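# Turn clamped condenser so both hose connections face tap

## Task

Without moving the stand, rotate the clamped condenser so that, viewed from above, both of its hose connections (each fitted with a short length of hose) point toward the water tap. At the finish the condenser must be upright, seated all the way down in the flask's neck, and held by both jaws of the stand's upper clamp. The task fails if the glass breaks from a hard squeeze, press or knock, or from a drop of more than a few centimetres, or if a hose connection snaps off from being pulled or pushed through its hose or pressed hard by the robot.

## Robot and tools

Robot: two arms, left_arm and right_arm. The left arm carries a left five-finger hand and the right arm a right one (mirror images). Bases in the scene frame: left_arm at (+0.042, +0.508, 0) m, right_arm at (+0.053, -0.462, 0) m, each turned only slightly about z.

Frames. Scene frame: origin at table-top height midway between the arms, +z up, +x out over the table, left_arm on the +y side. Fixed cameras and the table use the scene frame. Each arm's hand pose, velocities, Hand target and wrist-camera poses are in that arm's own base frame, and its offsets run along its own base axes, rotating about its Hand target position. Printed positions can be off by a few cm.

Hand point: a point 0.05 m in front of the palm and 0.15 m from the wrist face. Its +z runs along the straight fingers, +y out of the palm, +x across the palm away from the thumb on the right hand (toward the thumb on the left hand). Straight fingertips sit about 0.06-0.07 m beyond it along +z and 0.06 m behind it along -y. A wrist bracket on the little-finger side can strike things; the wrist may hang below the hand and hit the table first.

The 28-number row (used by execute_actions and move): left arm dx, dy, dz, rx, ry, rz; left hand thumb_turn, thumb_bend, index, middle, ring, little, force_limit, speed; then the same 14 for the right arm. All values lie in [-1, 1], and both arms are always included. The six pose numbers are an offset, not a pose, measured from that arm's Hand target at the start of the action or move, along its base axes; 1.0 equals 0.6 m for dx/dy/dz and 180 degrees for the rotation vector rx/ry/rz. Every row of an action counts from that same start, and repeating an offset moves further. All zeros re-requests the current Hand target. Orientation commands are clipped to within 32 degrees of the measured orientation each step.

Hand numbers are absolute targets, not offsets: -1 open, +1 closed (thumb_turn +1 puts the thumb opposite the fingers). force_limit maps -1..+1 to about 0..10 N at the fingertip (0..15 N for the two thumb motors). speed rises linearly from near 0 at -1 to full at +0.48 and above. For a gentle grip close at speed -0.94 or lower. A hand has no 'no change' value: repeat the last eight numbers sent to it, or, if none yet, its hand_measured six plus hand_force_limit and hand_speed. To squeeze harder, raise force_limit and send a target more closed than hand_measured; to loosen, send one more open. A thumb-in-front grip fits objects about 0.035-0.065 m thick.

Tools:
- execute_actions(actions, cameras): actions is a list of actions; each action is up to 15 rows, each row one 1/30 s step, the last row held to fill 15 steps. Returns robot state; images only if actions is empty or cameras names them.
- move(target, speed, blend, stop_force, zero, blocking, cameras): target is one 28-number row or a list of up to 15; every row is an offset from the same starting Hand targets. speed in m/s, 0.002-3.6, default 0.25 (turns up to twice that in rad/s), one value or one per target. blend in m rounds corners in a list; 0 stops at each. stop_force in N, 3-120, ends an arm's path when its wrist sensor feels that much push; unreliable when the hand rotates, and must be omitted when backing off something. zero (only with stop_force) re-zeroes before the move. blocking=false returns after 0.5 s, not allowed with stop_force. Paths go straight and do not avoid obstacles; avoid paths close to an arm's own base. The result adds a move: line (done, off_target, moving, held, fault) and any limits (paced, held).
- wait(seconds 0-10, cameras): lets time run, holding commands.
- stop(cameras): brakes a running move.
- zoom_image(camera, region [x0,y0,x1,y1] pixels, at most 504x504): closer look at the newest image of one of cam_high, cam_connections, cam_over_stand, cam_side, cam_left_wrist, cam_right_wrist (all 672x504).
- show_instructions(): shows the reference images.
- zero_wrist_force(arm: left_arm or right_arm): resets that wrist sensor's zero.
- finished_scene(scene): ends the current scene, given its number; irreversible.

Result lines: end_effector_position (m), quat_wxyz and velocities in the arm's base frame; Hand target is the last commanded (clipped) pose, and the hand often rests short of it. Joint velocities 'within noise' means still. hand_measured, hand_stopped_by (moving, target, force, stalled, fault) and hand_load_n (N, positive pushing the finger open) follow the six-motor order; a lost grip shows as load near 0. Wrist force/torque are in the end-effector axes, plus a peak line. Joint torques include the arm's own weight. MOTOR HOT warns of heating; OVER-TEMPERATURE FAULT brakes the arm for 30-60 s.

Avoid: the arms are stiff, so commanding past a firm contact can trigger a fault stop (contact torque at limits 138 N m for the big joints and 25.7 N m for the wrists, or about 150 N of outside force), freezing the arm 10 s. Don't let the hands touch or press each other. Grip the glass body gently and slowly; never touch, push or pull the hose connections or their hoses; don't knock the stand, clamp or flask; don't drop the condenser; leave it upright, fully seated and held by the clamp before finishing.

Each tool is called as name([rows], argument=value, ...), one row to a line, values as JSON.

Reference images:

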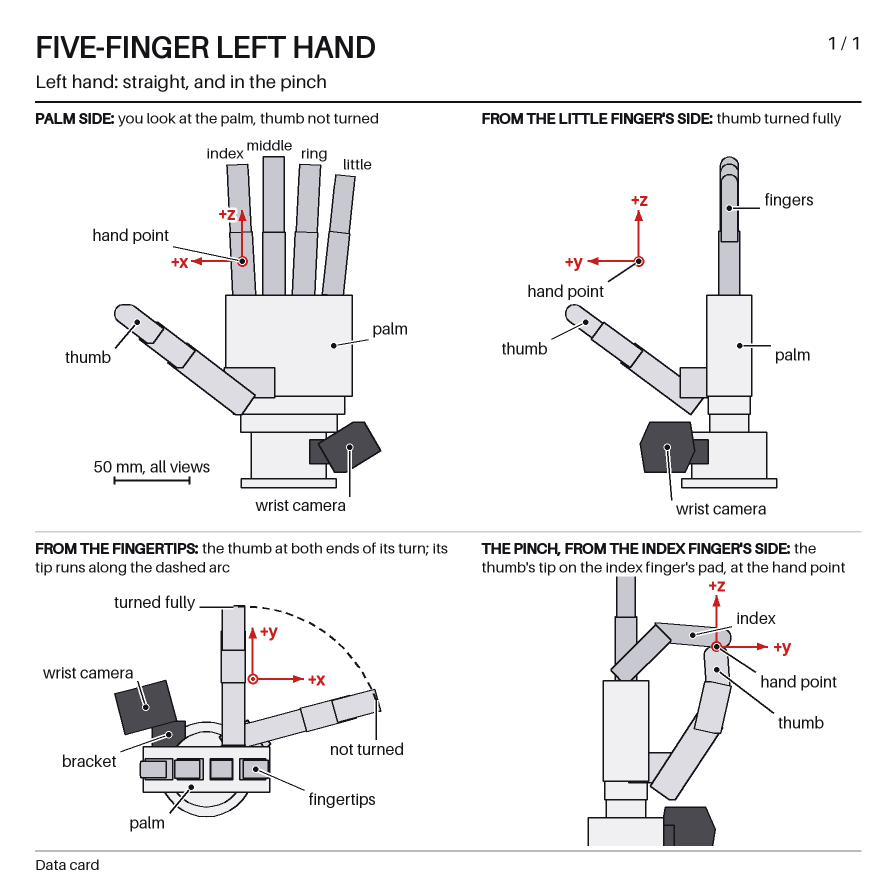

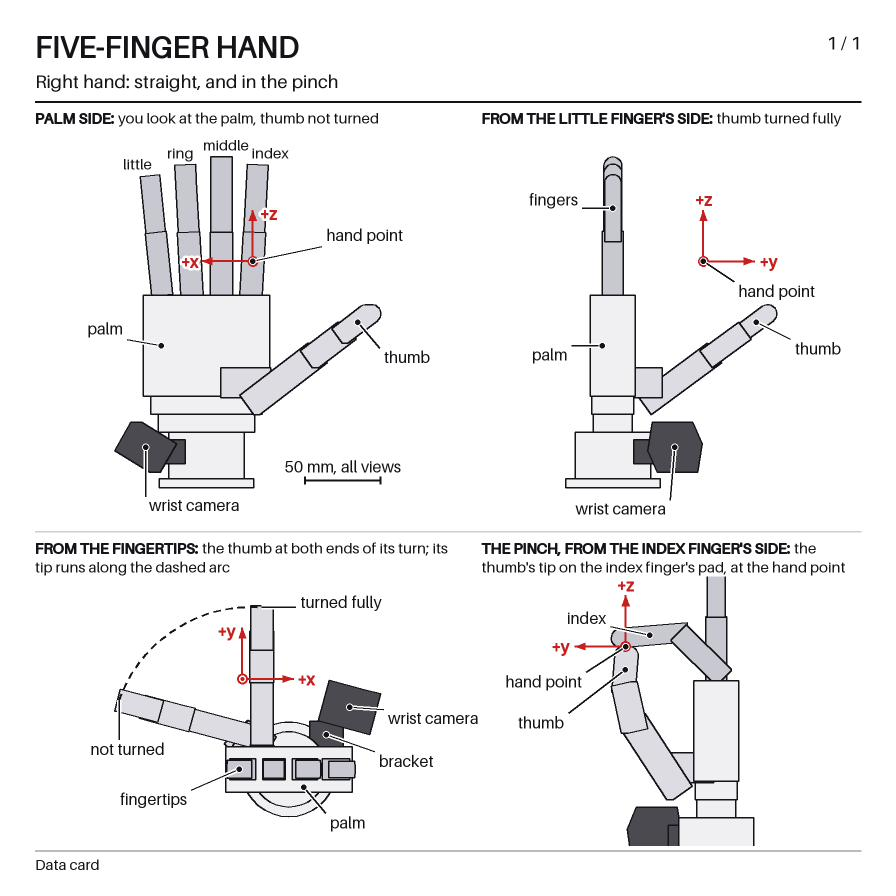

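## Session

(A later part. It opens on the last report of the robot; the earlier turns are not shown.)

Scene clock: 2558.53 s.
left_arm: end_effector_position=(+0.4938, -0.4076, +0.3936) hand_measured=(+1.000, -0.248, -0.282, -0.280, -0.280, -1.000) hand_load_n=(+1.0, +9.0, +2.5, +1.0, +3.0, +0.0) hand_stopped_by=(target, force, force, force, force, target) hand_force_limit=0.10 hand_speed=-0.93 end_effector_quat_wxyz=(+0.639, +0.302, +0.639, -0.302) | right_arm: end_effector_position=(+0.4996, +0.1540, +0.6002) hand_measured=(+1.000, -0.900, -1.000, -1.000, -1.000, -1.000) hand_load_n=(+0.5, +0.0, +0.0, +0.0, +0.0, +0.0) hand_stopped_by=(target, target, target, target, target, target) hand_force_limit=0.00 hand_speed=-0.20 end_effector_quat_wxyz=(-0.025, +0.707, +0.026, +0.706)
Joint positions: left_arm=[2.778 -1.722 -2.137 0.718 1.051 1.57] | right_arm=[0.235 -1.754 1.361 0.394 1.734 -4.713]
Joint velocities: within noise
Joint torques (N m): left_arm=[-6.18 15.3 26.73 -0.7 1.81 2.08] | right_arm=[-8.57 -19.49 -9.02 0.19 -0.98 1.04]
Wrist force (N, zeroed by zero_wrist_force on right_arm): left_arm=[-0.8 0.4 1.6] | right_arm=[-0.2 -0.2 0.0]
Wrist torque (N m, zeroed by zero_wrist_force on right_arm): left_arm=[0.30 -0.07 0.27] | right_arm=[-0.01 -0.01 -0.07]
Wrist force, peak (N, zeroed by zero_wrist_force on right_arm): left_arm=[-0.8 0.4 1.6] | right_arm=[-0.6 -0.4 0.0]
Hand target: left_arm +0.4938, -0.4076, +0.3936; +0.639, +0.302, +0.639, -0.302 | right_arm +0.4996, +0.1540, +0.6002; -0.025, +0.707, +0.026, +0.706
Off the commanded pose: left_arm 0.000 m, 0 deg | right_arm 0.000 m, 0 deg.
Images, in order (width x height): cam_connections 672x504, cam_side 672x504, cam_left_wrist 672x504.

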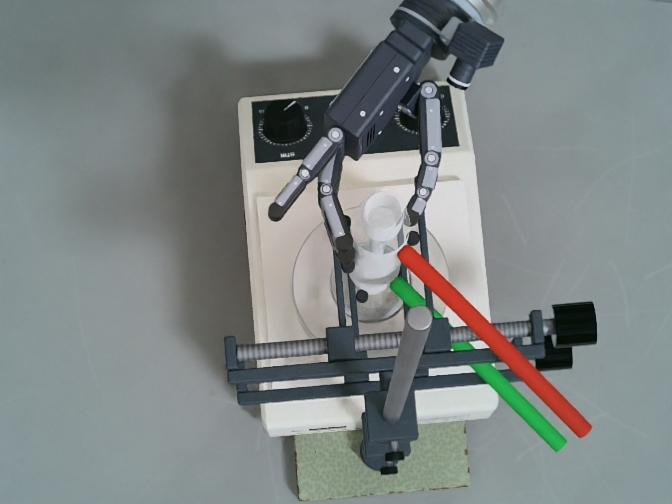

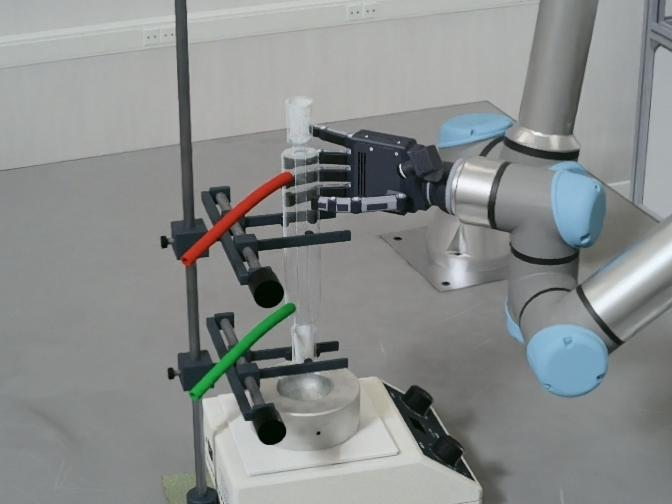

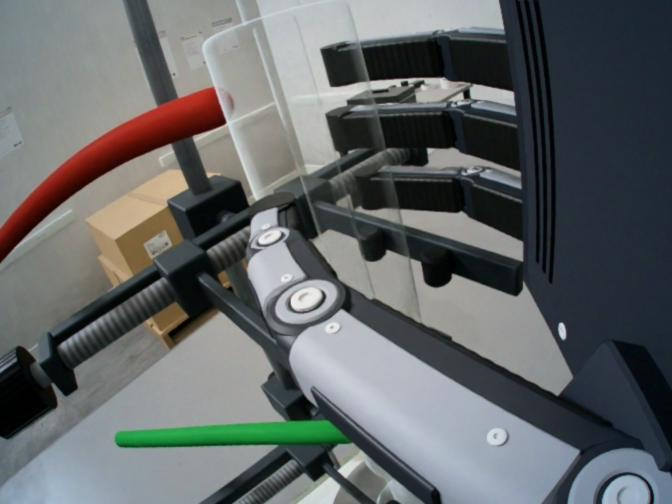

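execute_actions(actions=[])

Scene clock: 2610.27 s.
left_arm: end_effector_position=(+0.4938, -0.4076, +0.3936) hand_measured=(+1.000, -0.248, -0.282, -0.280, -0.280, -1.000) hand_load_n=(+1.0, +9.0, +2.5, +1.0, +3.0, +0.0) hand_stopped_by=(target, force, force, force, force, target) hand_force_limit=0.10 hand_speed=-0.93 end_effector_quat_wxyz=(+0.639, +0.302, +0.639, -0.302) | right_arm: end_effector_position=(+0.4996, +0.1540, +0.6002) hand_measured=(+1.000, -0.900, -1.000, -1.000, -1.000, -1.000) hand_load_n=(+0.5, +0.0, +0.0, +0.0, +0.0, +0.0) hand_stopped_by=(target, target, target, target, target, target) hand_force_limit=0.00 hand_speed=-0.20 end_effector_quat_wxyz=(-0.025, +0.707, +0.026, +0.706)
Joint positions: left_arm=[2.778 -1.722 -2.137 0.718 1.051 1.57] | right_arm=[0.235 -1.754 1.361 0.394 1.734 -4.713]
Joint velocities: within noise
Joint torques (N m): left_arm=[-5.88 14.94 27.95 -0.76 1.88 2.18] | right_arm=[-8.25 -18.78 -9.05 0.14 -0.85 0.89]
Wrist force (N, zeroed by zero_wrist_force on right_arm): left_arm=[-0.7 0.4 1.3] | right_arm=[-0.5 -0.3 0.1]
Wrist torque (N m, zeroed by zero_wrist_force on right_arm): left_arm=[0.32 -0.09 0.28] | right_arm=[-0.02 0.03 -0.09]
Wrist force, peak (N, zeroed by zero_wrist_force on right_arm): left_arm=[-0.9 0.6 1.6] | right_arm=[-0.3 -0.7 0.1]
Hand target: left_arm +0.4938, -0.4076, +0.3936; +0.639, +0.302, +0.639, -0.302 | right_arm +0.4996, +0.1540, +0.6002; -0.025, +0.707, +0.026, +0.706
Off the commanded pose: left_arm 0.000 m, 0 deg | right_arm 0.000 m, 0 deg.

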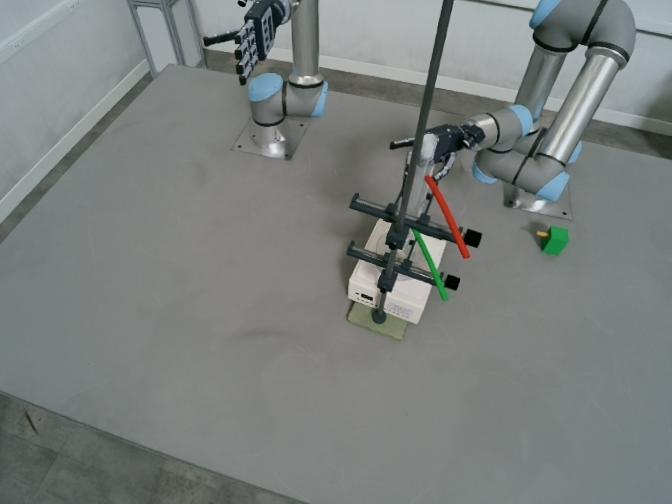

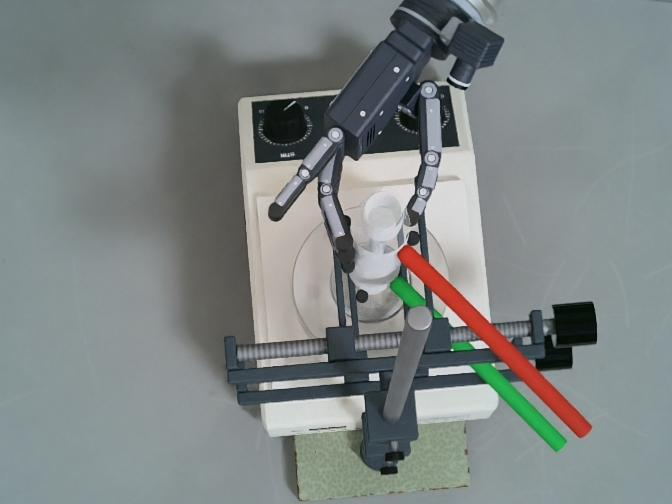

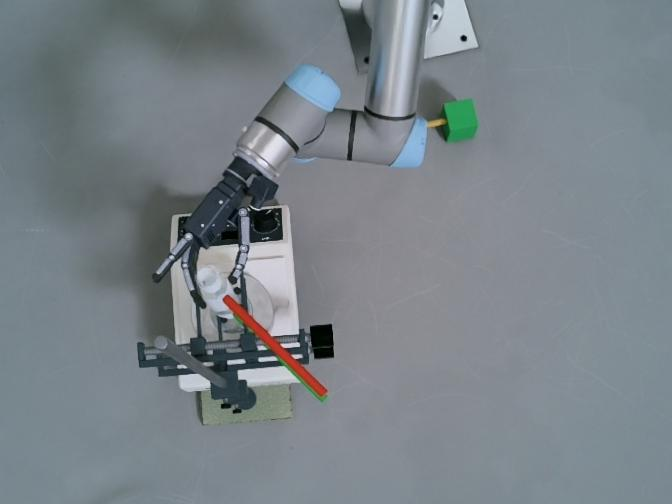

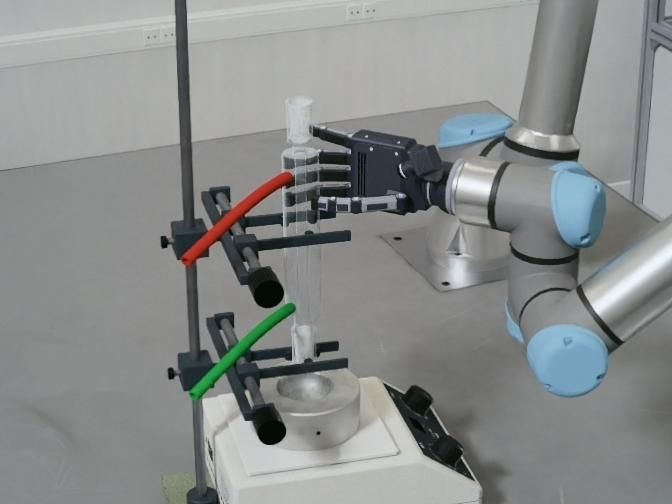

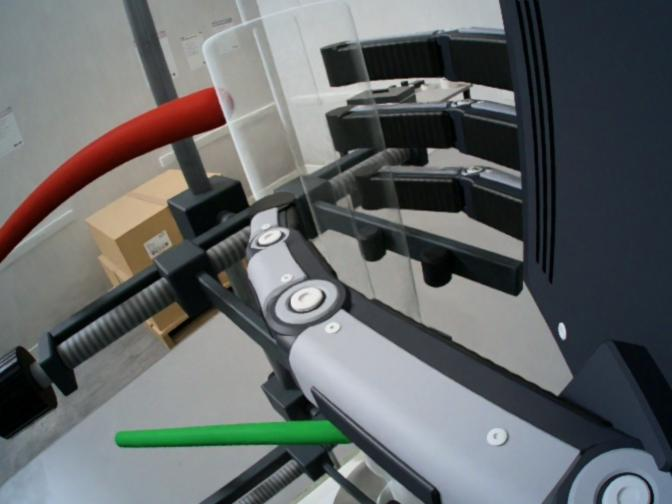

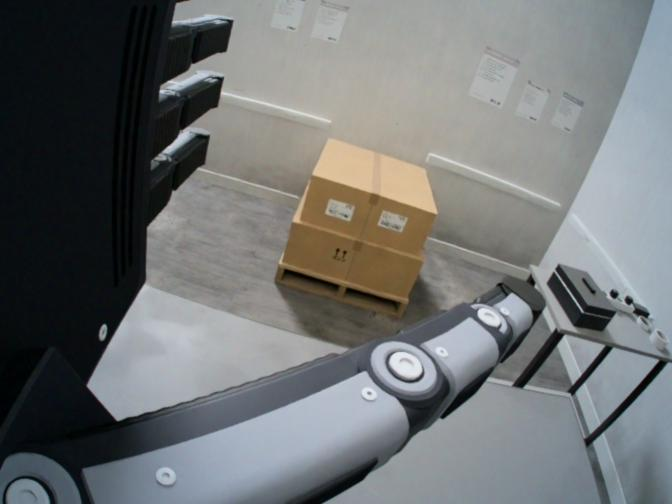

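move([
  [0,0,0,0,0,0,1,-0.7,-0.6,-0.6,-0.6,-1,0,-0.6,0,0,0,0,0,0,1,-0.9,-1,-1,-1,-1,0,-0.2],
  [-0.211,0.258,0,0,0,0,1,-0.7,-0.6,-0.6,-0.6,-1,0,-0.6,0,0,0,0,0,0,1,-0.9,-1,-1,-1,-1,0,-0.2],
], speed=0.15, cameras=["cam_connections","cam_side"])

zoom_image(camera="cam_connections", region=[280, 100, 480, 300])

Scene clock: 2708.23 s.
left_arm: end_effector_position=(+0.3672, -0.2528, +0.3936) hand_measured=(+1.000, -0.700, -0.600, -0.600, -0.600, -1.000) hand_load_n=(+0.0, +0.0, +0.0, +0.0, +0.0, +0.0) hand_stopped_by=(target, target, target, target, target, target) hand_force_limit=0.00 hand_speed=-0.60 end_effector_quat_wxyz=(+0.639, +0.302, +0.639, -0.302) | right_arm: end_effector_position=(+0.4996, +0.1540, +0.6002) hand_measured=(+1.000, -0.900, -1.000, -1.000, -1.000, -1.000) hand_load_n=(+0.5, +0.0, +0.0, +0.0, +0.0, +0.0) hand_stopped_by=(target, target, target, target, target, target) hand_force_limit=0.00 hand_speed=-0.20 end_effector_quat_wxyz=(-0.025, +0.707, +0.026, +0.706)
Joint positions: left_arm=[3.381 -1.099 -2.627 0.585 0.448 1.57] | right_arm=[0.235 -1.754 1.361 0.394 1.734 -4.713]
Joint torques (N m): left_arm=[7.03 4.69 6.19 -0.96 -2.2 2.06] | right_arm=[-8.5 -18.67 -9.87 0.18 -0.76 0.92]
Wrist force (N, zeroed by zero_wrist_force on right_arm): left_arm=[-0.4 1.6 1.9] | right_arm=[-0.4 -0.3 0.2]
Wrist torque (N m, zeroed by zero_wrist_force on right_arm): left_arm=[0.19 -0.05 0.14] | right_arm=[-0.04 0.01 -0.08]
Wrist force, peak (N, zeroed by zero_wrist_force on right_arm): left_arm=[-0.3 1.9 2.9] | right_arm=[-0.1 -0.5 0.5]
Hand target: left_arm +0.3672, -0.2528, +0.3936; +0.639, +0.302, +0.639, -0.302 | right_arm +0.4996, +0.1540, +0.6002; -0.025, +0.707, +0.026, +0.706
Off the commanded pose: left_arm 0.000 m, 0 deg | right_arm 0.000 m, 0 deg.
move: done
Images, in order (width x height): cam_connections 672x504, cam_side 672x504.

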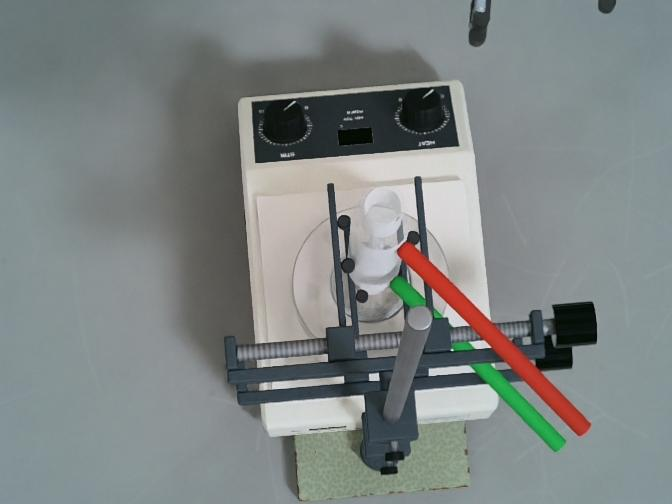

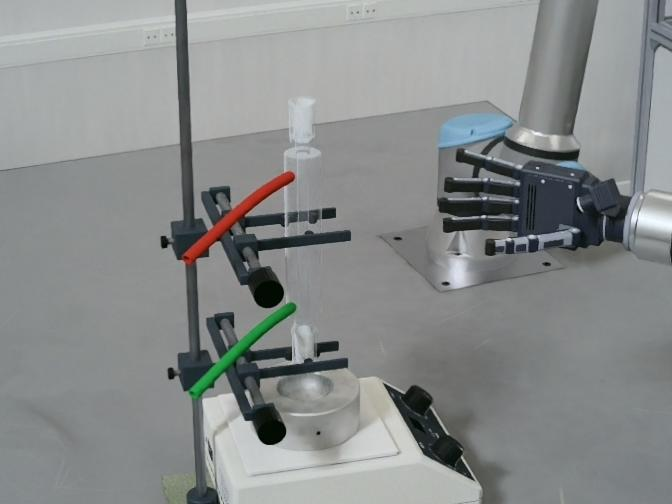

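Scaled by 2.520 from the camera's 672x504 image, which has a finer 960x720 frame.

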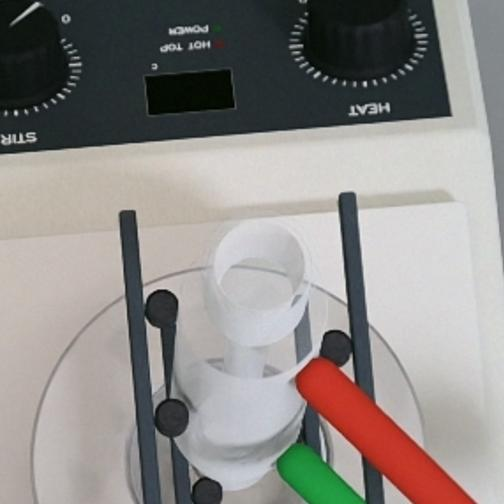

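move([
  [0.055,0.088,0.044,-0.364,0.307,-0.054,1,-0.7,-0.6,-0.6,-1,-1,0,-0.6,0,0,0,0,0,0,1,-0.9,-1,-1,-1,-1,0,-0.2],
  [0.22,0.22,0.02,-0.728,0.613,-0.108,1,-0.7,-0.6,-0.6,-1,-1,0,-0.6,0,0,0,0,0,0,1,-0.9,-1,-1,-1,-1,0,-0.2],
], speed=0.4, blend=0.03)

Scene clock: 2778.27 s.
left_arm: end_effector_position=(+0.4992, -0.1208, +0.4056) hand_measured=(+1.000, -0.700, -0.600, -0.600, -1.000, -1.000) hand_load_n=(-0.5, +0.0, +0.0, +0.0, +0.0, +0.0) hand_stopped_by=(target, target, target, target, target, target) hand_force_limit=0.00 hand_speed=-0.60 end_effector_quat_wxyz=(+0.171, +0.586, -0.187, +0.770) | right_arm: end_effector_position=(+0.4996, +0.1540, +0.6002) hand_measured=(+1.000, -0.900, -1.000, -1.000, -1.000, -1.000) hand_load_n=(+0.0, +0.0, +0.0, +0.0, +0.0, +0.0) hand_stopped_by=(target, target, target, target, target, target) hand_force_limit=0.00 hand_speed=-0.20 end_effector_quat_wxyz=(-0.025, +0.707, +0.026, +0.706)
Joint positions: left_arm=[3.716 -1.907 -2.238 1.51 0.525 -1.928] | right_arm=[0.235 -1.754 1.361 0.394 1.734 -4.713]
Joint torques (N m): left_arm=[-7.74 15.31 20.85 -2.2 2.13 -2.08] | right_arm=[-8.29 -18.57 -9.03 0.03 -0.56 0.9]
Wrist force (N, zeroed by zero_wrist_force on right_arm): left_arm=[4.9 0.0 -0.2] | right_arm=[0.2 -0.2 0.0]
Wrist torque (N m, zeroed by zero_wrist_force on right_arm): left_arm=[0.27 -0.67 -0.13] | right_arm=[-0.01 -0.06 -0.05]
Wrist force, peak (N, zeroed by zero_wrist_force on right_arm): left_arm=[5.0 0.0 -0.2] | right_arm=[-0.7 -0.5 0.4]
Hand target: left_arm +0.4992, -0.1208, +0.4056; +0.171, +0.586, -0.187, +0.770 | right_arm +0.4996, +0.1540, +0.6002; -0.025, +0.707, +0.026, +0.706
Off the commanded pose: left_arm 0.000 m, 0 deg | right_arm 0.000 m, 0 deg.
move: done

move([
  [0.205,0.050,-0.048,0,0,0,1,-0.9,-0.5,-0.5,-1,-1,0,-0.2,0,0,0,0,0,0,1,-0.9,-1,-1,-1,-1,0,-0.2],
  [0.149,-0.279,-0.048,0,0,0,1,-0.9,-0.5,-0.5,-1,-1,0,-0.2,0,0,0,0,0,0,1,-0.9,-1,-1,-1,-1,0,-0.2],
], speed=[0.2,0.1], cameras=["cam_connections","cam_left_wrist"])

Scene clock: 2796.20 s.
left_arm: end_effector_position=(+0.5886, -0.2881, +0.3768) hand_measured=(+1.000, -0.900, -0.500, -0.500, -1.000, -1.000) hand_load_n=(+0.0, +0.0, +0.0, +0.0, +0.0, +0.0) hand_stopped_by=(target, target, target, target, target, target) hand_force_limit=0.00 hand_speed=-0.20 end_effector_quat_wxyz=(+0.171, +0.586, -0.187, +0.770) | right_arm: end_effector_position=(+0.4996, +0.1540, +0.6002) hand_measured=(+1.000, -0.900, -1.000, -1.000, -1.000, -1.000) hand_load_n=(+0.5, +0.0, +0.0, +0.0, +0.0, +0.0) hand_stopped_by=(target, target, target, target, target, target) hand_force_limit=0.00 hand_speed=-0.20 end_effector_quat_wxyz=(-0.025, +0.707, +0.026, +0.706)
Joint positions: left_arm=[3.186 -2.125 -2.007 1.28 1.017 -1.635] | right_arm=[0.235 -1.754 1.361 0.394 1.734 -4.713]
Joint torques (N m): left_arm=[-8.32 23.7 22.77 -1.22 1.58 2.14] | right_arm=[-8.56 -17.57 -9.71 -0.17 -0.54 0.94]
Wrist force (N, zeroed by zero_wrist_force on right_arm): left_arm=[5.0 0.3 -0.2] | right_arm=[-0.2 -0.1 0.4]
Wrist torque (N m, zeroed by zero_wrist_force on right_arm): left_arm=[0.31 -0.67 -0.25] | right_arm=[-0.01 -0.02 -0.06]
Wrist force, peak (N, zeroed by zero_wrist_force on right_arm): left_arm=[5.3 0.6 -0.7] | right_arm=[-0.3 -0.5 0.7]
Hand target: left_arm +0.5886, -0.2882, +0.3768; +0.171, +0.586, -0.187, +0.770 | right_arm +0.4996, +0.1540, +0.6002; -0.025, +0.707, +0.026, +0.706
Off the commanded pose: left_arm 0.000 m, 0 deg | right_arm 0.000 m, 0 deg.
move: done
Images, in order (width x height): cam_connections 672x504, cam_left_wrist 672x504.

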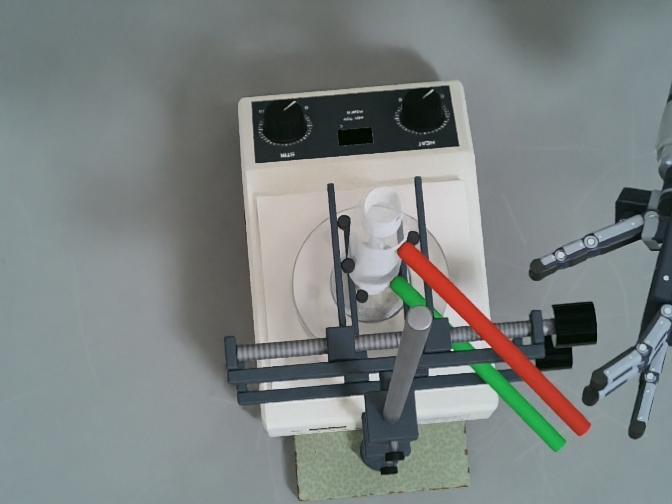

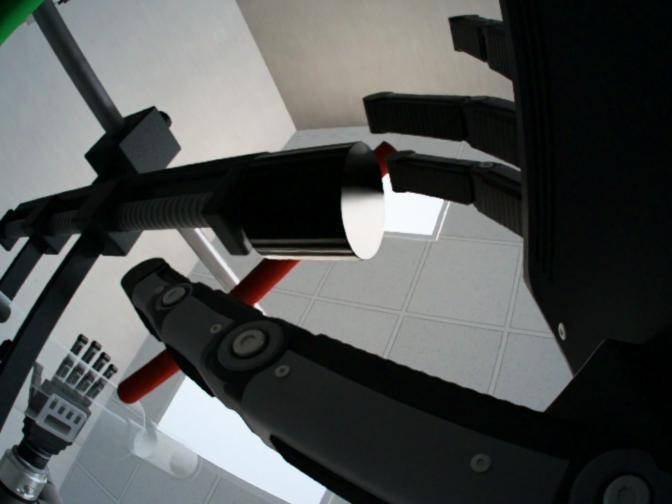

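move([
  [0,0,0,0,0,0,1,-0.9,0.2,0.2,-1,-1,-0.2,-0.8,0,0,0,0,0,0,1,-0.9,-1,-1,-1,-1,0,-0.2],
  [0,0,0,0,0,0,1,0.3,0.2,0.2,-1,-1,0.1,-0.7,0,0,0,0,0,0,1,-0.9,-1,-1,-1,-1,0,-0.2],
], cameras=["cam_left_wrist"])

Scene clock: 2816.70 s.
left_arm: end_effector_position=(+0.5886, -0.2882, +0.3768) hand_measured=(+1.000, -0.364, -0.060, -0.078, -1.000, -1.000) hand_load_n=(+0.0, +9.0, +7.5, +6.0, +0.0, +0.0) hand_stopped_by=(target, force, force, force, target, target) hand_force_limit=0.10 hand_speed=-0.70 end_effector_quat_wxyz=(+0.171, +0.586, -0.187, +0.770) | right_arm: end_effector_position=(+0.4996, +0.1540, +0.6002) hand_measured=(+1.000, -0.900, -1.000, -1.000, -1.000, -1.000) hand_load_n=(+0.5, +0.0, +0.0, +0.0, +0.0, +0.0) hand_stopped_by=(target, target, target, target, target, target) hand_force_limit=0.00 hand_speed=-0.20 end_effector_quat_wxyz=(-0.025, +0.707, +0.026, +0.706)
Joint positions: left_arm=[3.186 -2.125 -2.007 1.28 1.017 -1.635] | right_arm=[0.235 -1.754 1.361 0.394 1.734 -4.713]
Joint torques (N m): left_arm=[-8 26.98 6.91 2.55 -1.7 2.18] | right_arm=[-7.93 -18.82 -9.69 -0.04 -0.28 0.72]
Wrist force (N, zeroed by zero_wrist_force on right_arm): left_arm=[4.3 -0.6 6.0] | right_arm=[-0.4 -0.2 0.3]
Wrist torque (N m, zeroed by zero_wrist_force on right_arm): left_arm=[0.29 -0.59 -0.25] | right_arm=[-0.03 0.02 -0.08]
Wrist force, peak (N, zeroed by zero_wrist_force on right_arm): left_arm=[4.9 -1.7 10.6] | right_arm=[-0.3 -0.5 0.5]
Hand target: left_arm +0.5886, -0.2882, +0.3768; +0.171, +0.586, -0.187, +0.770 | right_arm +0.4996, +0.1540, +0.6002; -0.025, +0.707, +0.026, +0.706
Off the commanded pose: left_arm 0.000 m, 0 deg | right_arm 0.000 m, 0 deg.
move: done
Images, in order (width x height): cam_left_wrist 672x504.

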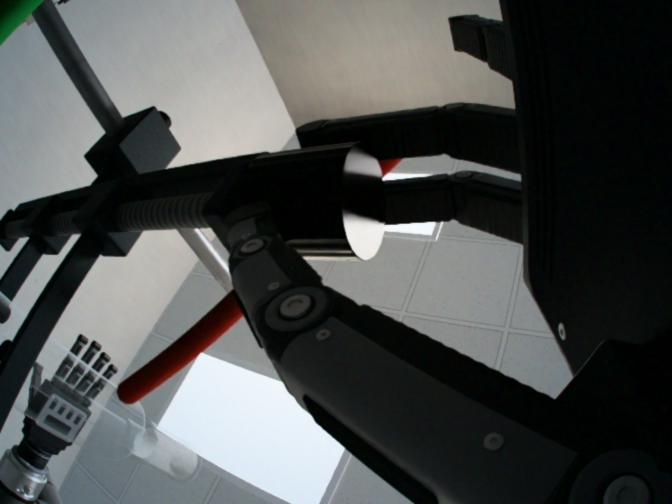

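move([
  [0.0077,-0.0013,0.0032,0.0232,0.137,0,1,0.3,0.2,0.2,-1,-1,0.1,-0.7,0,0,0,0,0,0,1,-0.9,-1,-1,-1,-1,0,-0.2],
  [0.016,-0.0027,0.0029,0.0464,0.274,0,1,0.3,0.2,0.2,-1,-1,0.1,-0.7,0,0,0,0,0,0,1,-0.9,-1,-1,-1,-1,0,-0.2],
  [0.0234,-0.004,-0.0011,0.0696,0.411,0,1,0.3,0.2,0.2,-1,-1,0.1,-0.7,0,0,0,0,0,0,1,-0.9,-1,-1,-1,-1,0,-0.2],
  [0.0285,-0.0048,-0.0078,0.0928,0.548,0,1,0.3,0.2,0.2,-1,-1,0.1,-0.7,0,0,0,0,0,0,1,-0.9,-1,-1,-1,-1,0,-0.2],
], speed=0.25, blend=0.003, cameras=["cam_connections"])

zoom_image(camera="cam_connections", region=[280, 100, 480, 300])

Scene clock: 2841.83 s.
left_arm: end_effector_position=(+0.6057, -0.2911, +0.3721) hand_measured=(+1.000, -0.364, -0.060, -0.078, -1.000, -1.000) hand_load_n=(-5.0, +9.5, +4.0, +6.0, +0.0, +0.0) hand_stopped_by=(target, force, force, force, target, target) hand_force_limit=0.10 hand_speed=-0.70 end_effector_quat_wxyz=(+0.176, +0.980, -0.090, +0.028) | right_arm: end_effector_position=(+0.4996, +0.1540, +0.6002) hand_measured=(+1.000, -0.900, -1.000, -1.000, -1.000, -1.000) hand_load_n=(+0.5, +0.0, +0.0, +0.0, +0.0, +0.0) hand_stopped_by=(target, target, target, target, target, target) hand_force_limit=0.00 hand_speed=-0.20 end_effector_quat_wxyz=(-0.025, +0.707, +0.026, +0.706)
Joint positions: left_arm=[3.125 -1.787 -1.348 -1.546 1.213 -1.41] | right_arm=[0.235 -1.754 1.361 0.394 1.734 -4.713]
Joint torques (N m): left_arm=[-7.32 23.03 32.6 0.63 1.04 2.01] | right_arm=[-8.94 -18.25 -9.67 -0.15 -0.43 0.9]
Wrist force (N, zeroed by zero_wrist_force on right_arm): left_arm=[1.8 3.0 -0.1] | right_arm=[-0.4 -0.1 0.4]
Wrist torque (N m, zeroed by zero_wrist_force on right_arm): left_arm=[0.03 0.00 -0.05] | right_arm=[-0.02 0.00 -0.08]
Wrist force, peak (N, zeroed by zero_wrist_force on right_arm): left_arm=[15.6 -8.8 23.5] | right_arm=[-0.5 -0.3 0.5]
Hand target: left_arm +0.6057, -0.2911, +0.3721; +0.176, +0.980, -0.090, +0.028 | right_arm +0.4996, +0.1540, +0.6002; -0.025, +0.707, +0.026, +0.706
Off the commanded pose: left_arm 0.000 m, 0 deg | right_arm 0.000 m, 0 deg.
move: done
Images, in order (width x height): cam_connections 672x504.

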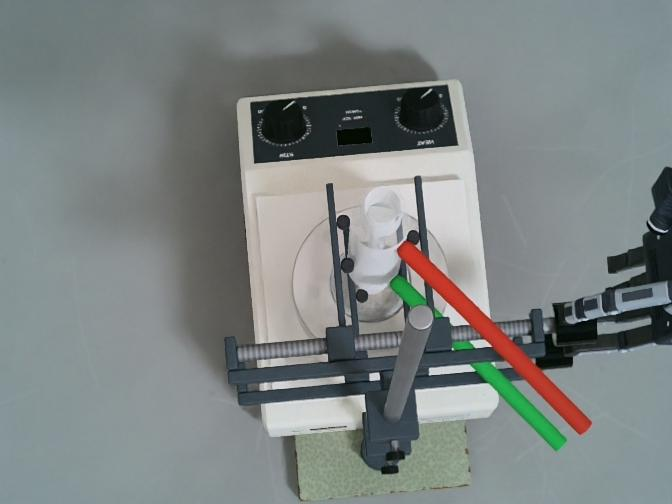

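Scaled by 2.520 from the camera's 672x504 image, which has a finer 960x720 frame.

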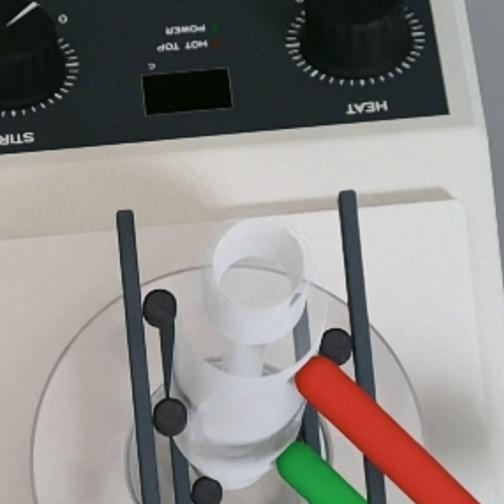

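zoom_image(camera="cam_connections", region=[320, 160, 440, 280])

Scaled by 4.200 from the camera's 672x504 image, which has a finer 960x720 frame.

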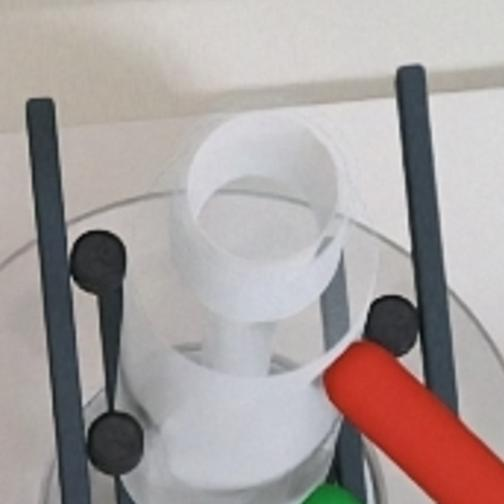

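move([
  [0,0,0,0,0,0,1,-0.9,-0.5,-0.5,-1,-1,0,-0.2,0,0,0,0,0,0,1,-0.9,-1,-1,-1,-1,0,-0.2],
  [0.0125,0.074,0,0,0,0,1,-0.9,-0.5,-0.5,-1,-1,0,-0.2,0,0,0,0,0,0,1,-0.9,-1,-1,-1,-1,0,-0.2],
  [0,0.0761,0.0106,-0.0464,-0.274,0,1,-0.9,-0.5,-0.5,-1,-1,0,-0.2,0,0,0,0,0,0,1,-0.9,-1,-1,-1,-1,0,-0.2],
  [-0.016,0.0788,0.0078,-0.0928,-0.548,0,1,-0.9,-0.5,-0.5,-1,-1,0,-0.2,0,0,0,0,0,0,1,-0.9,-1,-1,-1,-1,0,-0.2],
  [-0.0285,0.0048,0.0078,-0.0928,-0.548,0,1,-0.9,-0.5,-0.5,-1,-1,0,-0.2,0,0,0,0,0,0,1,-0.9,-1,-1,-1,-1,0,-0.2],
], speed=[0.1,0.1,0.35,0.35,0.1], blend=[0,0.005,0.005,0,0])

move([
  [0,0,0,0,0,0,1,-0.9,0.2,0.2,-1,-1,-0.2,-0.8,0,0,0,0,0,0,1,-0.9,-1,-1,-1,-1,0,-0.2],
  [0,0,0,0,0,0,1,0.3,0.2,0.2,-1,-1,0.1,-0.7,0,0,0,0,0,0,1,-0.9,-1,-1,-1,-1,0,-0.2],
], cameras=["cam_left_wrist"])

Scene clock: 2902.33 s.
left_arm: end_effector_position=(+0.5886, -0.2881, +0.3768) hand_measured=(+1.000, -0.900, -0.500, -0.500, -1.000, -1.000) hand_load_n=(+0.0, +0.0, +0.0, +0.0, +0.0, +0.0) hand_stopped_by=(target, target, target, target, target, target) hand_force_limit=0.00 hand_speed=-0.20 end_effector_quat_wxyz=(+0.171, +0.586, -0.187, +0.770) | right_arm: end_effector_position=(+0.4996, +0.1540, +0.6002) hand_measured=(+1.000, -0.900, -1.000, -1.000, -1.000, -1.000) hand_load_n=(+0.5, +0.0, +0.0, +0.0, +0.0, +0.0) hand_stopped_by=(target, target, target, target, target, target) hand_force_limit=0.00 hand_speed=-0.20 end_effector_quat_wxyz=(-0.025, +0.707, +0.026, +0.706)
Joint positions: left_arm=[3.186 -2.125 -2.007 1.28 1.017 -1.635] | right_arm=[0.235 -1.754 1.361 0.394 1.734 -4.713]
Joint torques (N m): left_arm=[-7.86 25.95 21.8 -1.2 1.55 1.89] | right_arm=[-8.57 -18.6 -10.39 -0.13 -0.28 0.64]
Wrist force (N, zeroed by zero_wrist_force on right_arm): left_arm=[4.7 0.2 0.4] | right_arm=[-0.2 -0.2 0.4]
Wrist torque (N m, zeroed by zero_wrist_force on right_arm): left_arm=[0.27 -0.62 -0.26] | right_arm=[-0.03 -0.02 -0.06]
Wrist force, peak (N, zeroed by zero_wrist_force on right_arm): left_arm=[4.8 1.2 0.7] | right_arm=[-0.6 -0.3 0.6]
Hand target: left_arm +0.5886, -0.2882, +0.3768; +0.171, +0.586, -0.187, +0.770 | right_arm +0.4996, +0.1540, +0.6002; -0.025, +0.707, +0.026, +0.706
Off the commanded pose: left_arm 0.000 m, 0 deg | right_arm 0.000 m, 0 deg.
move: done

Scene clock: 2904.90 s.
left_arm: end_effector_position=(+0.5886, -0.2882, +0.3768) hand_measured=(+1.000, -0.392, -0.042, -0.060, -1.000, -1.000) hand_load_n=(+0.0, +7.5, +9.5, +8.0, +0.0, +0.0) hand_stopped_by=(target, force, force, force, target, target) hand_force_limit=0.10 hand_speed=-0.70 end_effector_quat_wxyz=(+0.171, +0.586, -0.187, +0.770) | right_arm: end_effector_position=(+0.4996, +0.1540, +0.6002) hand_measured=(+1.000, -0.900, -1.000, -1.000, -1.000, -1.000) hand_load_n=(+0.0, +0.0, +0.0, +0.0, +0.0, +0.0) hand_stopped_by=(target, target, target, target, target, target) hand_force_limit=0.00 hand_speed=-0.20 end_effector_quat_wxyz=(-0.025, +0.707, +0.026, +0.706)
Joint positions: left_arm=[3.186 -2.125 -2.007 1.28 1.018 -1.635] | right_arm=[0.235 -1.754 1.361 0.394 1.734 -4.713]
Joint torques (N m): left_arm=[-6.84 26.25 1.79 2.99 -1.83 2.11] | right_arm=[-9.09 -17.34 -10.52 -0.18 -0.31 0.73]
Wrist force (N, zeroed by zero_wrist_force on right_arm): left_arm=[4.3 -0.6 10.8] | right_arm=[0.0 -0.1 0.2]
Wrist torque (N m, zeroed by zero_wrist_force on right_arm): left_arm=[0.27 -0.50 -0.27] | right_arm=[-0.01 -0.05 -0.05]
Wrist force, peak (N, zeroed by zero_wrist_force on right_arm): left_arm=[5.2 -1.3 15.1] | right_arm=[-0.5 -0.5 0.3]
Hand target: left_arm +0.5886, -0.2882, +0.3768; +0.171, +0.586, -0.187, +0.770 | right_arm +0.4996, +0.1540, +0.6002; -0.025, +0.707, +0.026, +0.706
Off the commanded pose: left_arm 0.000 m, 0 deg | right_arm 0.000 m, 0 deg.
move: done
Images, in order (width x height): cam_left_wrist 672x504.

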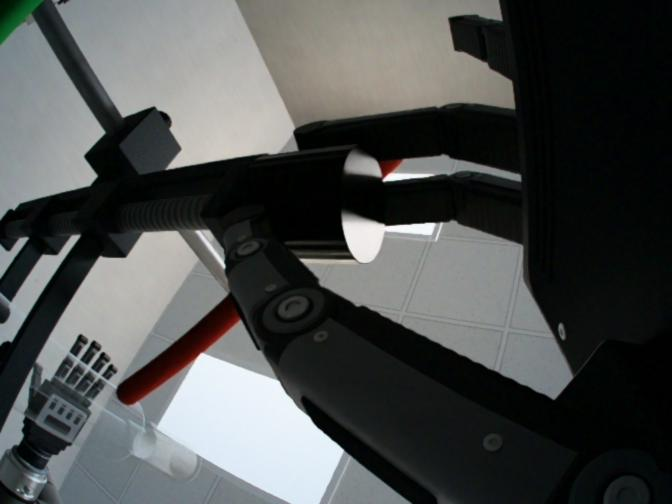

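move([
  [0.0077,-0.0013,0.0032,0.0232,0.137,0,1,0.3,0.2,0.2,-1,-1,0.1,-0.7,0,0,0,0,0,0,1,-0.9,-1,-1,-1,-1,0,-0.2],
  [0.016,-0.0027,0.0029,0.0464,0.274,0,1,0.3,0.2,0.2,-1,-1,0.1,-0.7,0,0,0,0,0,0,1,-0.9,-1,-1,-1,-1,0,-0.2],
  [0.0234,-0.004,-0.0011,0.0696,0.411,0,1,0.3,0.2,0.2,-1,-1,0.1,-0.7,0,0,0,0,0,0,1,-0.9,-1,-1,-1,-1,0,-0.2],
  [0.0285,-0.0048,-0.0078,0.0928,0.548,0,1,0.3,0.2,0.2,-1,-1,0.1,-0.7,0,0,0,0,0,0,1,-0.9,-1,-1,-1,-1,0,-0.2],
], speed=0.25, blend=0.003, cameras=["cam_connections"])

zoom_image(camera="cam_connections", region=[320, 160, 440, 280])

Scene clock: 2920.93 s.
left_arm: end_effector_position=(+0.6057, -0.2911, +0.3721) hand_measured=(+1.000, -0.392, -0.042, -0.060, -1.000, -1.000) hand_load_n=(-2.0, +3.5, +4.0, +17.0, +0.0, +0.0) hand_stopped_by=(target, force, force, force, target, target) hand_force_limit=0.10 hand_speed=-0.70 end_effector_quat_wxyz=(+0.176, +0.980, -0.090, +0.028) | right_arm: end_effector_position=(+0.4996, +0.1540, +0.6002) hand_measured=(+1.000, -0.900, -1.000, -1.000, -1.000, -1.000) hand_load_n=(+0.0, +0.0, +0.0, +0.0, +0.0, +0.0) hand_stopped_by=(target, target, target, target, target, target) hand_force_limit=0.00 hand_speed=-0.20 end_effector_quat_wxyz=(-0.025, +0.707, +0.026, +0.706)
Joint positions: left_arm=[3.125 -1.787 -1.348 -1.546 1.213 -1.41] | right_arm=[0.235 -1.754 1.361 0.394 1.734 -4.713]
Joint torques (N m): left_arm=[-7.4 30.29 37.33 0.24 -0.26 2.27] | right_arm=[-9.01 -17.31 -10.71 -0.28 -0.04 0.69]
Wrist force (N, zeroed by zero_wrist_force on right_arm): left_arm=[7.2 -0.7 13.4] | right_arm=[-0.1 -0.3 -0.2]
Wrist torque (N m, zeroed by zero_wrist_force on right_arm): left_arm=[0.01 0.23 -0.04] | right_arm=[-0.02 -0.02 -0.07]
Wrist force, peak (N, zeroed by zero_wrist_force on right_arm): left_arm=[15.4 -9.2 25.0] | right_arm=[-0.1 -0.8 0.2]
Hand target: left_arm +0.6057, -0.2911, +0.3721; +0.176, +0.980, -0.090, +0.028 | right_arm +0.4996, +0.1540, +0.6002; -0.025, +0.707, +0.026, +0.706
Off the commanded pose: left_arm 0.000 m, 0 deg | right_arm 0.000 m, 0 deg.
move: done
Images, in order (width x height): cam_connections 672x504.

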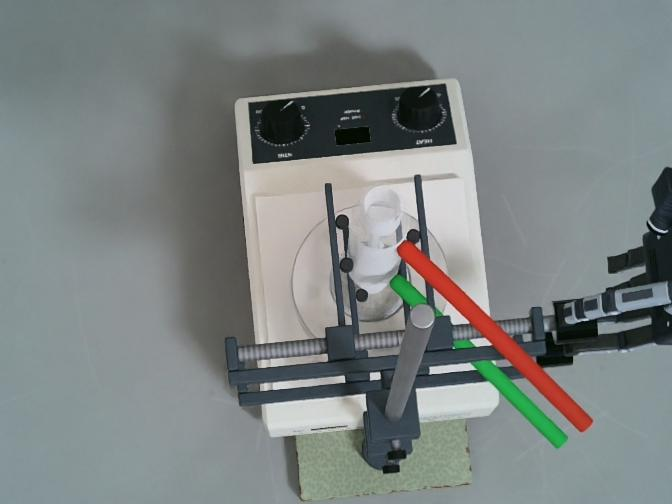

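Scaled by 4.200 from the camera's 672x504 image, which has a finer 960x720 frame.

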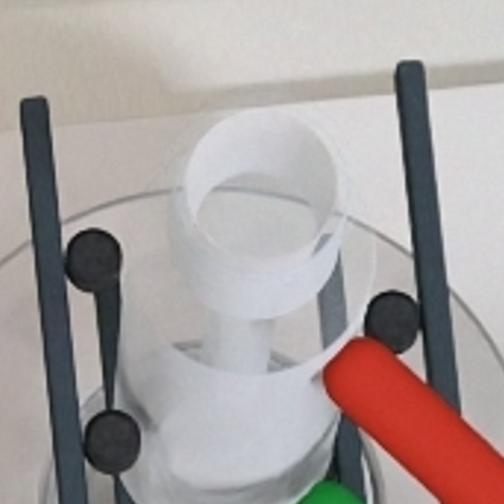

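move([
  [0,0,0,0,0,0,1,-0.9,-0.5,-0.5,-1,-1,0,-0.2,0,0,0,0,0,0,1,-0.9,-1,-1,-1,-1,0,-0.2],
  [0.0557,0.328,0,0,0,0,1,-0.9,-0.5,-0.5,-1,-1,0,-0.2,0,0,0,0,0,0,1,-0.9,-1,-1,-1,-1,0,-0.2],
], speed=[0.1,0.15], cameras=["cam_connections","cam_over_stand","cam_side"])

zoom_image(camera="cam_connections", region=[320, 160, 440, 280])

Scene clock: 2934.63 s.
left_arm: end_effector_position=(+0.6391, -0.0944, +0.3721) hand_measured=(+1.000, -0.900, -0.500, -0.500, -1.000, -1.000) hand_load_n=(+0.0, +0.0, +0.0, +0.5, +0.0, +0.0) hand_stopped_by=(target, target, target, target, target, target) hand_force_limit=0.00 hand_speed=-0.20 end_effector_quat_wxyz=(+0.176, +0.980, -0.090, +0.028) | right_arm: end_effector_position=(+0.4996, +0.1540, +0.6002) hand_measured=(+1.000, -0.900, -1.000, -1.000, -1.000, -1.000) hand_load_n=(+0.0, +0.0, +0.0, -0.5, +0.0, +0.0) hand_stopped_by=(target, target, target, target, target, target) hand_force_limit=0.00 hand_speed=-0.20 end_effector_quat_wxyz=(-0.025, +0.707, +0.026, +0.706)
Joint positions: left_arm=[3.447 -1.835 -1.257 -1.709 1.223 -1.067] | right_arm=[0.235 -1.754 1.361 0.394 1.734 -4.713]
Joint torques (N m): left_arm=[8.14 25.55 32.44 0.41 0.83 2.39] | right_arm=[-8.51 -17.51 -11.09 -0.15 -0.05 0.65]
Wrist force (N, zeroed by zero_wrist_force on right_arm): left_arm=[1.8 2.8 -0.2] | right_arm=[0.0 -0.4 0.1]
Wrist torque (N m, zeroed by zero_wrist_force on right_arm): left_arm=[0.21 -0.13 -0.13] | right_arm=[-0.04 -0.04 -0.06]
Wrist force, peak (N, zeroed by zero_wrist_force on right_arm): left_arm=[7.3 -0.6 13.7] | right_arm=[-0.2 -0.4 0.8]
Hand target: left_arm +0.6391, -0.0943, +0.3721; +0.176, +0.980, -0.090, +0.028 | right_arm +0.4996, +0.1540, +0.6002; -0.025, +0.707, +0.026, +0.706
Off the commanded pose: left_arm 0.000 m, 0 deg | right_arm 0.000 m, 0 deg.
move: done
Images, in order (width x height): cam_connections 672x504, cam_over_stand 672x504, cam_side 672x504.

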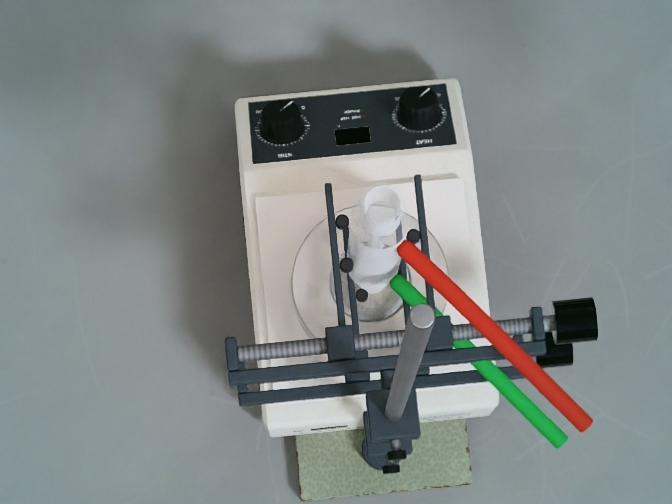

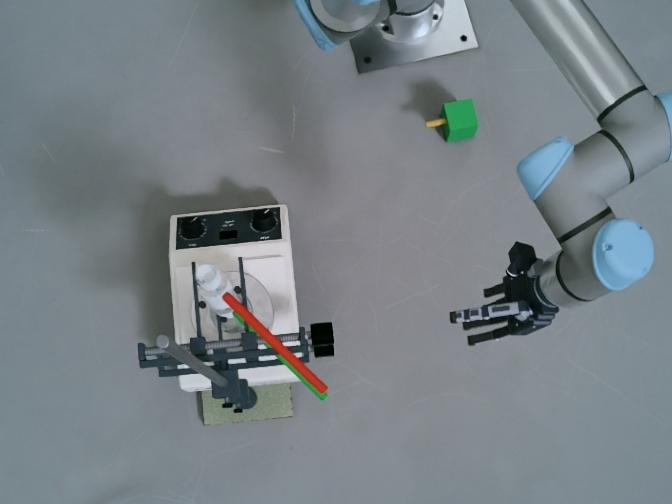

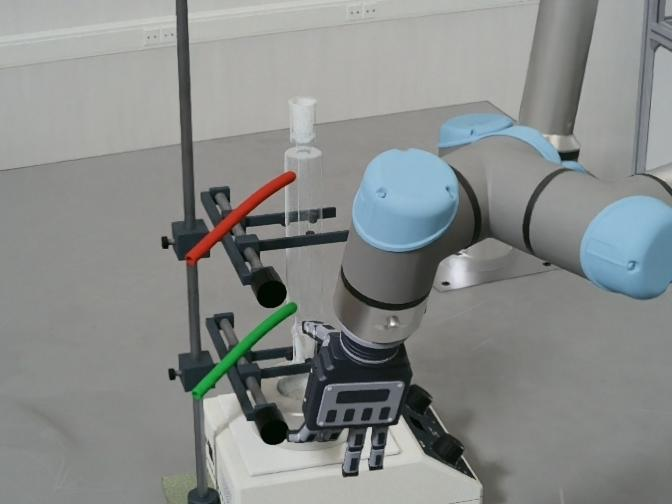

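Scaled by 4.200 from the camera's 672x504 image, which has a finer 960x720 frame.

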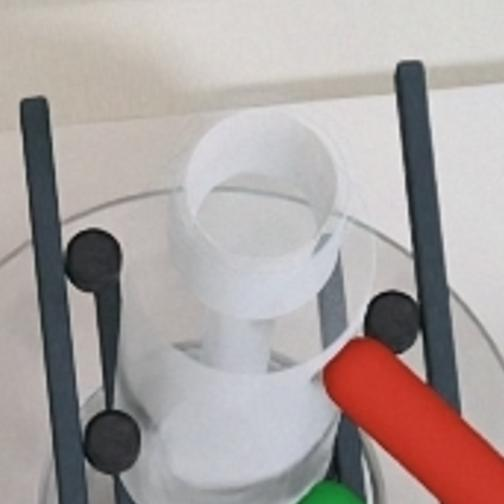

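move([
  [-0.2,-0.02,0.1,0,0,0,1,-0.7,-0.6,-0.6,-0.6,-1,0,-0.6,0,0,0,0,0,0,1,-0.9,-1,-1,-1,-1,0,-0.2],
  [-0.315,-0.043,0.13,-0.1985,0.2175,0.213,1,-0.7,-0.6,-0.6,-0.6,-1,0,-0.6,0,0,0,0,0,0,1,-0.9,-1,-1,-1,-1,0,-0.2],
  [-0.372,-0.15,0.1,-0.397,0.435,0.426,1,-0.7,-0.6,-0.6,-0.6,-1,0,-0.6,0,0,0,0,0,0,1,-0.9,-1,-1,-1,-1,0,-0.2],
], speed=0.4, blend=0.03, cameras=["cam_high"])

Scene clock: 3051.50 s.
left_arm: end_effector_position=(+0.4159, -0.1843, +0.4321) hand_measured=(+1.000, -0.700, -0.600, -0.600, -0.600, -1.000) hand_load_n=(+0.0, +0.0, +0.0, +0.0, +0.0, +0.0) hand_stopped_by=(target, target, target, target, target, target) hand_force_limit=0.00 hand_speed=-0.60 end_effector_quat_wxyz=(+0.594, +0.383, +0.595, -0.383) | right_arm: end_effector_position=(+0.4996, +0.1540, +0.6002) hand_measured=(+1.000, -0.900, -1.000, -1.000, -1.000, -1.000) hand_load_n=(+0.0, +0.0, +0.0, +0.0, +0.0, +0.0) hand_stopped_by=(target, target, target, target, target, target) hand_force_limit=0.00 hand_speed=-0.20 end_effector_quat_wxyz=(-0.025, +0.707, +0.026, +0.706)
Joint positions: left_arm=[3.756 -1.156 -1.956 -3.165 0.189 -1.577] | right_arm=[0.235 -1.754 1.361 0.394 1.734 -4.713]
Joint torques (N m): left_arm=[-7.68 -2.81 29.98 -2 -2.25 2.03] | right_arm=[-9.05 -17.17 -10.34 -0.41 0.05 0.43]
Wrist force (N, zeroed by zero_wrist_force on right_arm): left_arm=[-0.4 2.5 2.5] | right_arm=[-0.4 -0.1 0.0]
Wrist torque (N m, zeroed by zero_wrist_force on right_arm): left_arm=[0.29 -0.03 0.10] | right_arm=[0.02 0.02 -0.07]
Wrist force, peak (N, zeroed by zero_wrist_force on right_arm): left_arm=[0.0 3.9 1.4] | right_arm=[-0.3 -0.6 0.5]
Hand target: left_arm +0.4159, -0.1843, +0.4321; +0.594, +0.383, +0.595, -0.383 | right_arm +0.4996, +0.1540, +0.6002; -0.025, +0.707, +0.026, +0.706
Off the commanded pose: left_arm 0.000 m, 0 deg | right_arm 0.000 m, 0 deg.
move: done
Images, in order (width x height): cam_high 672x504.

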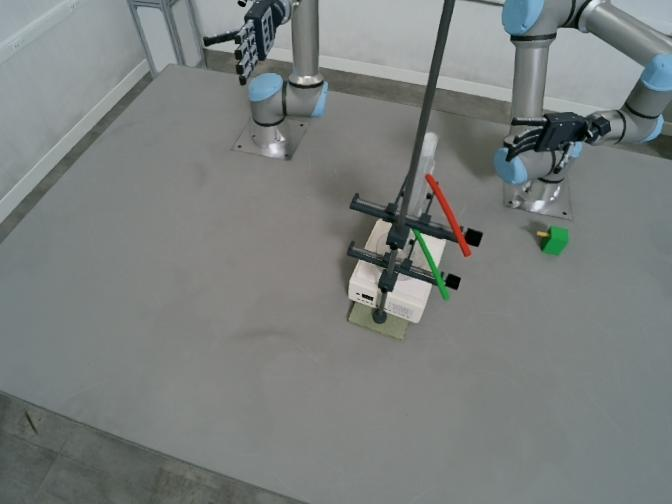

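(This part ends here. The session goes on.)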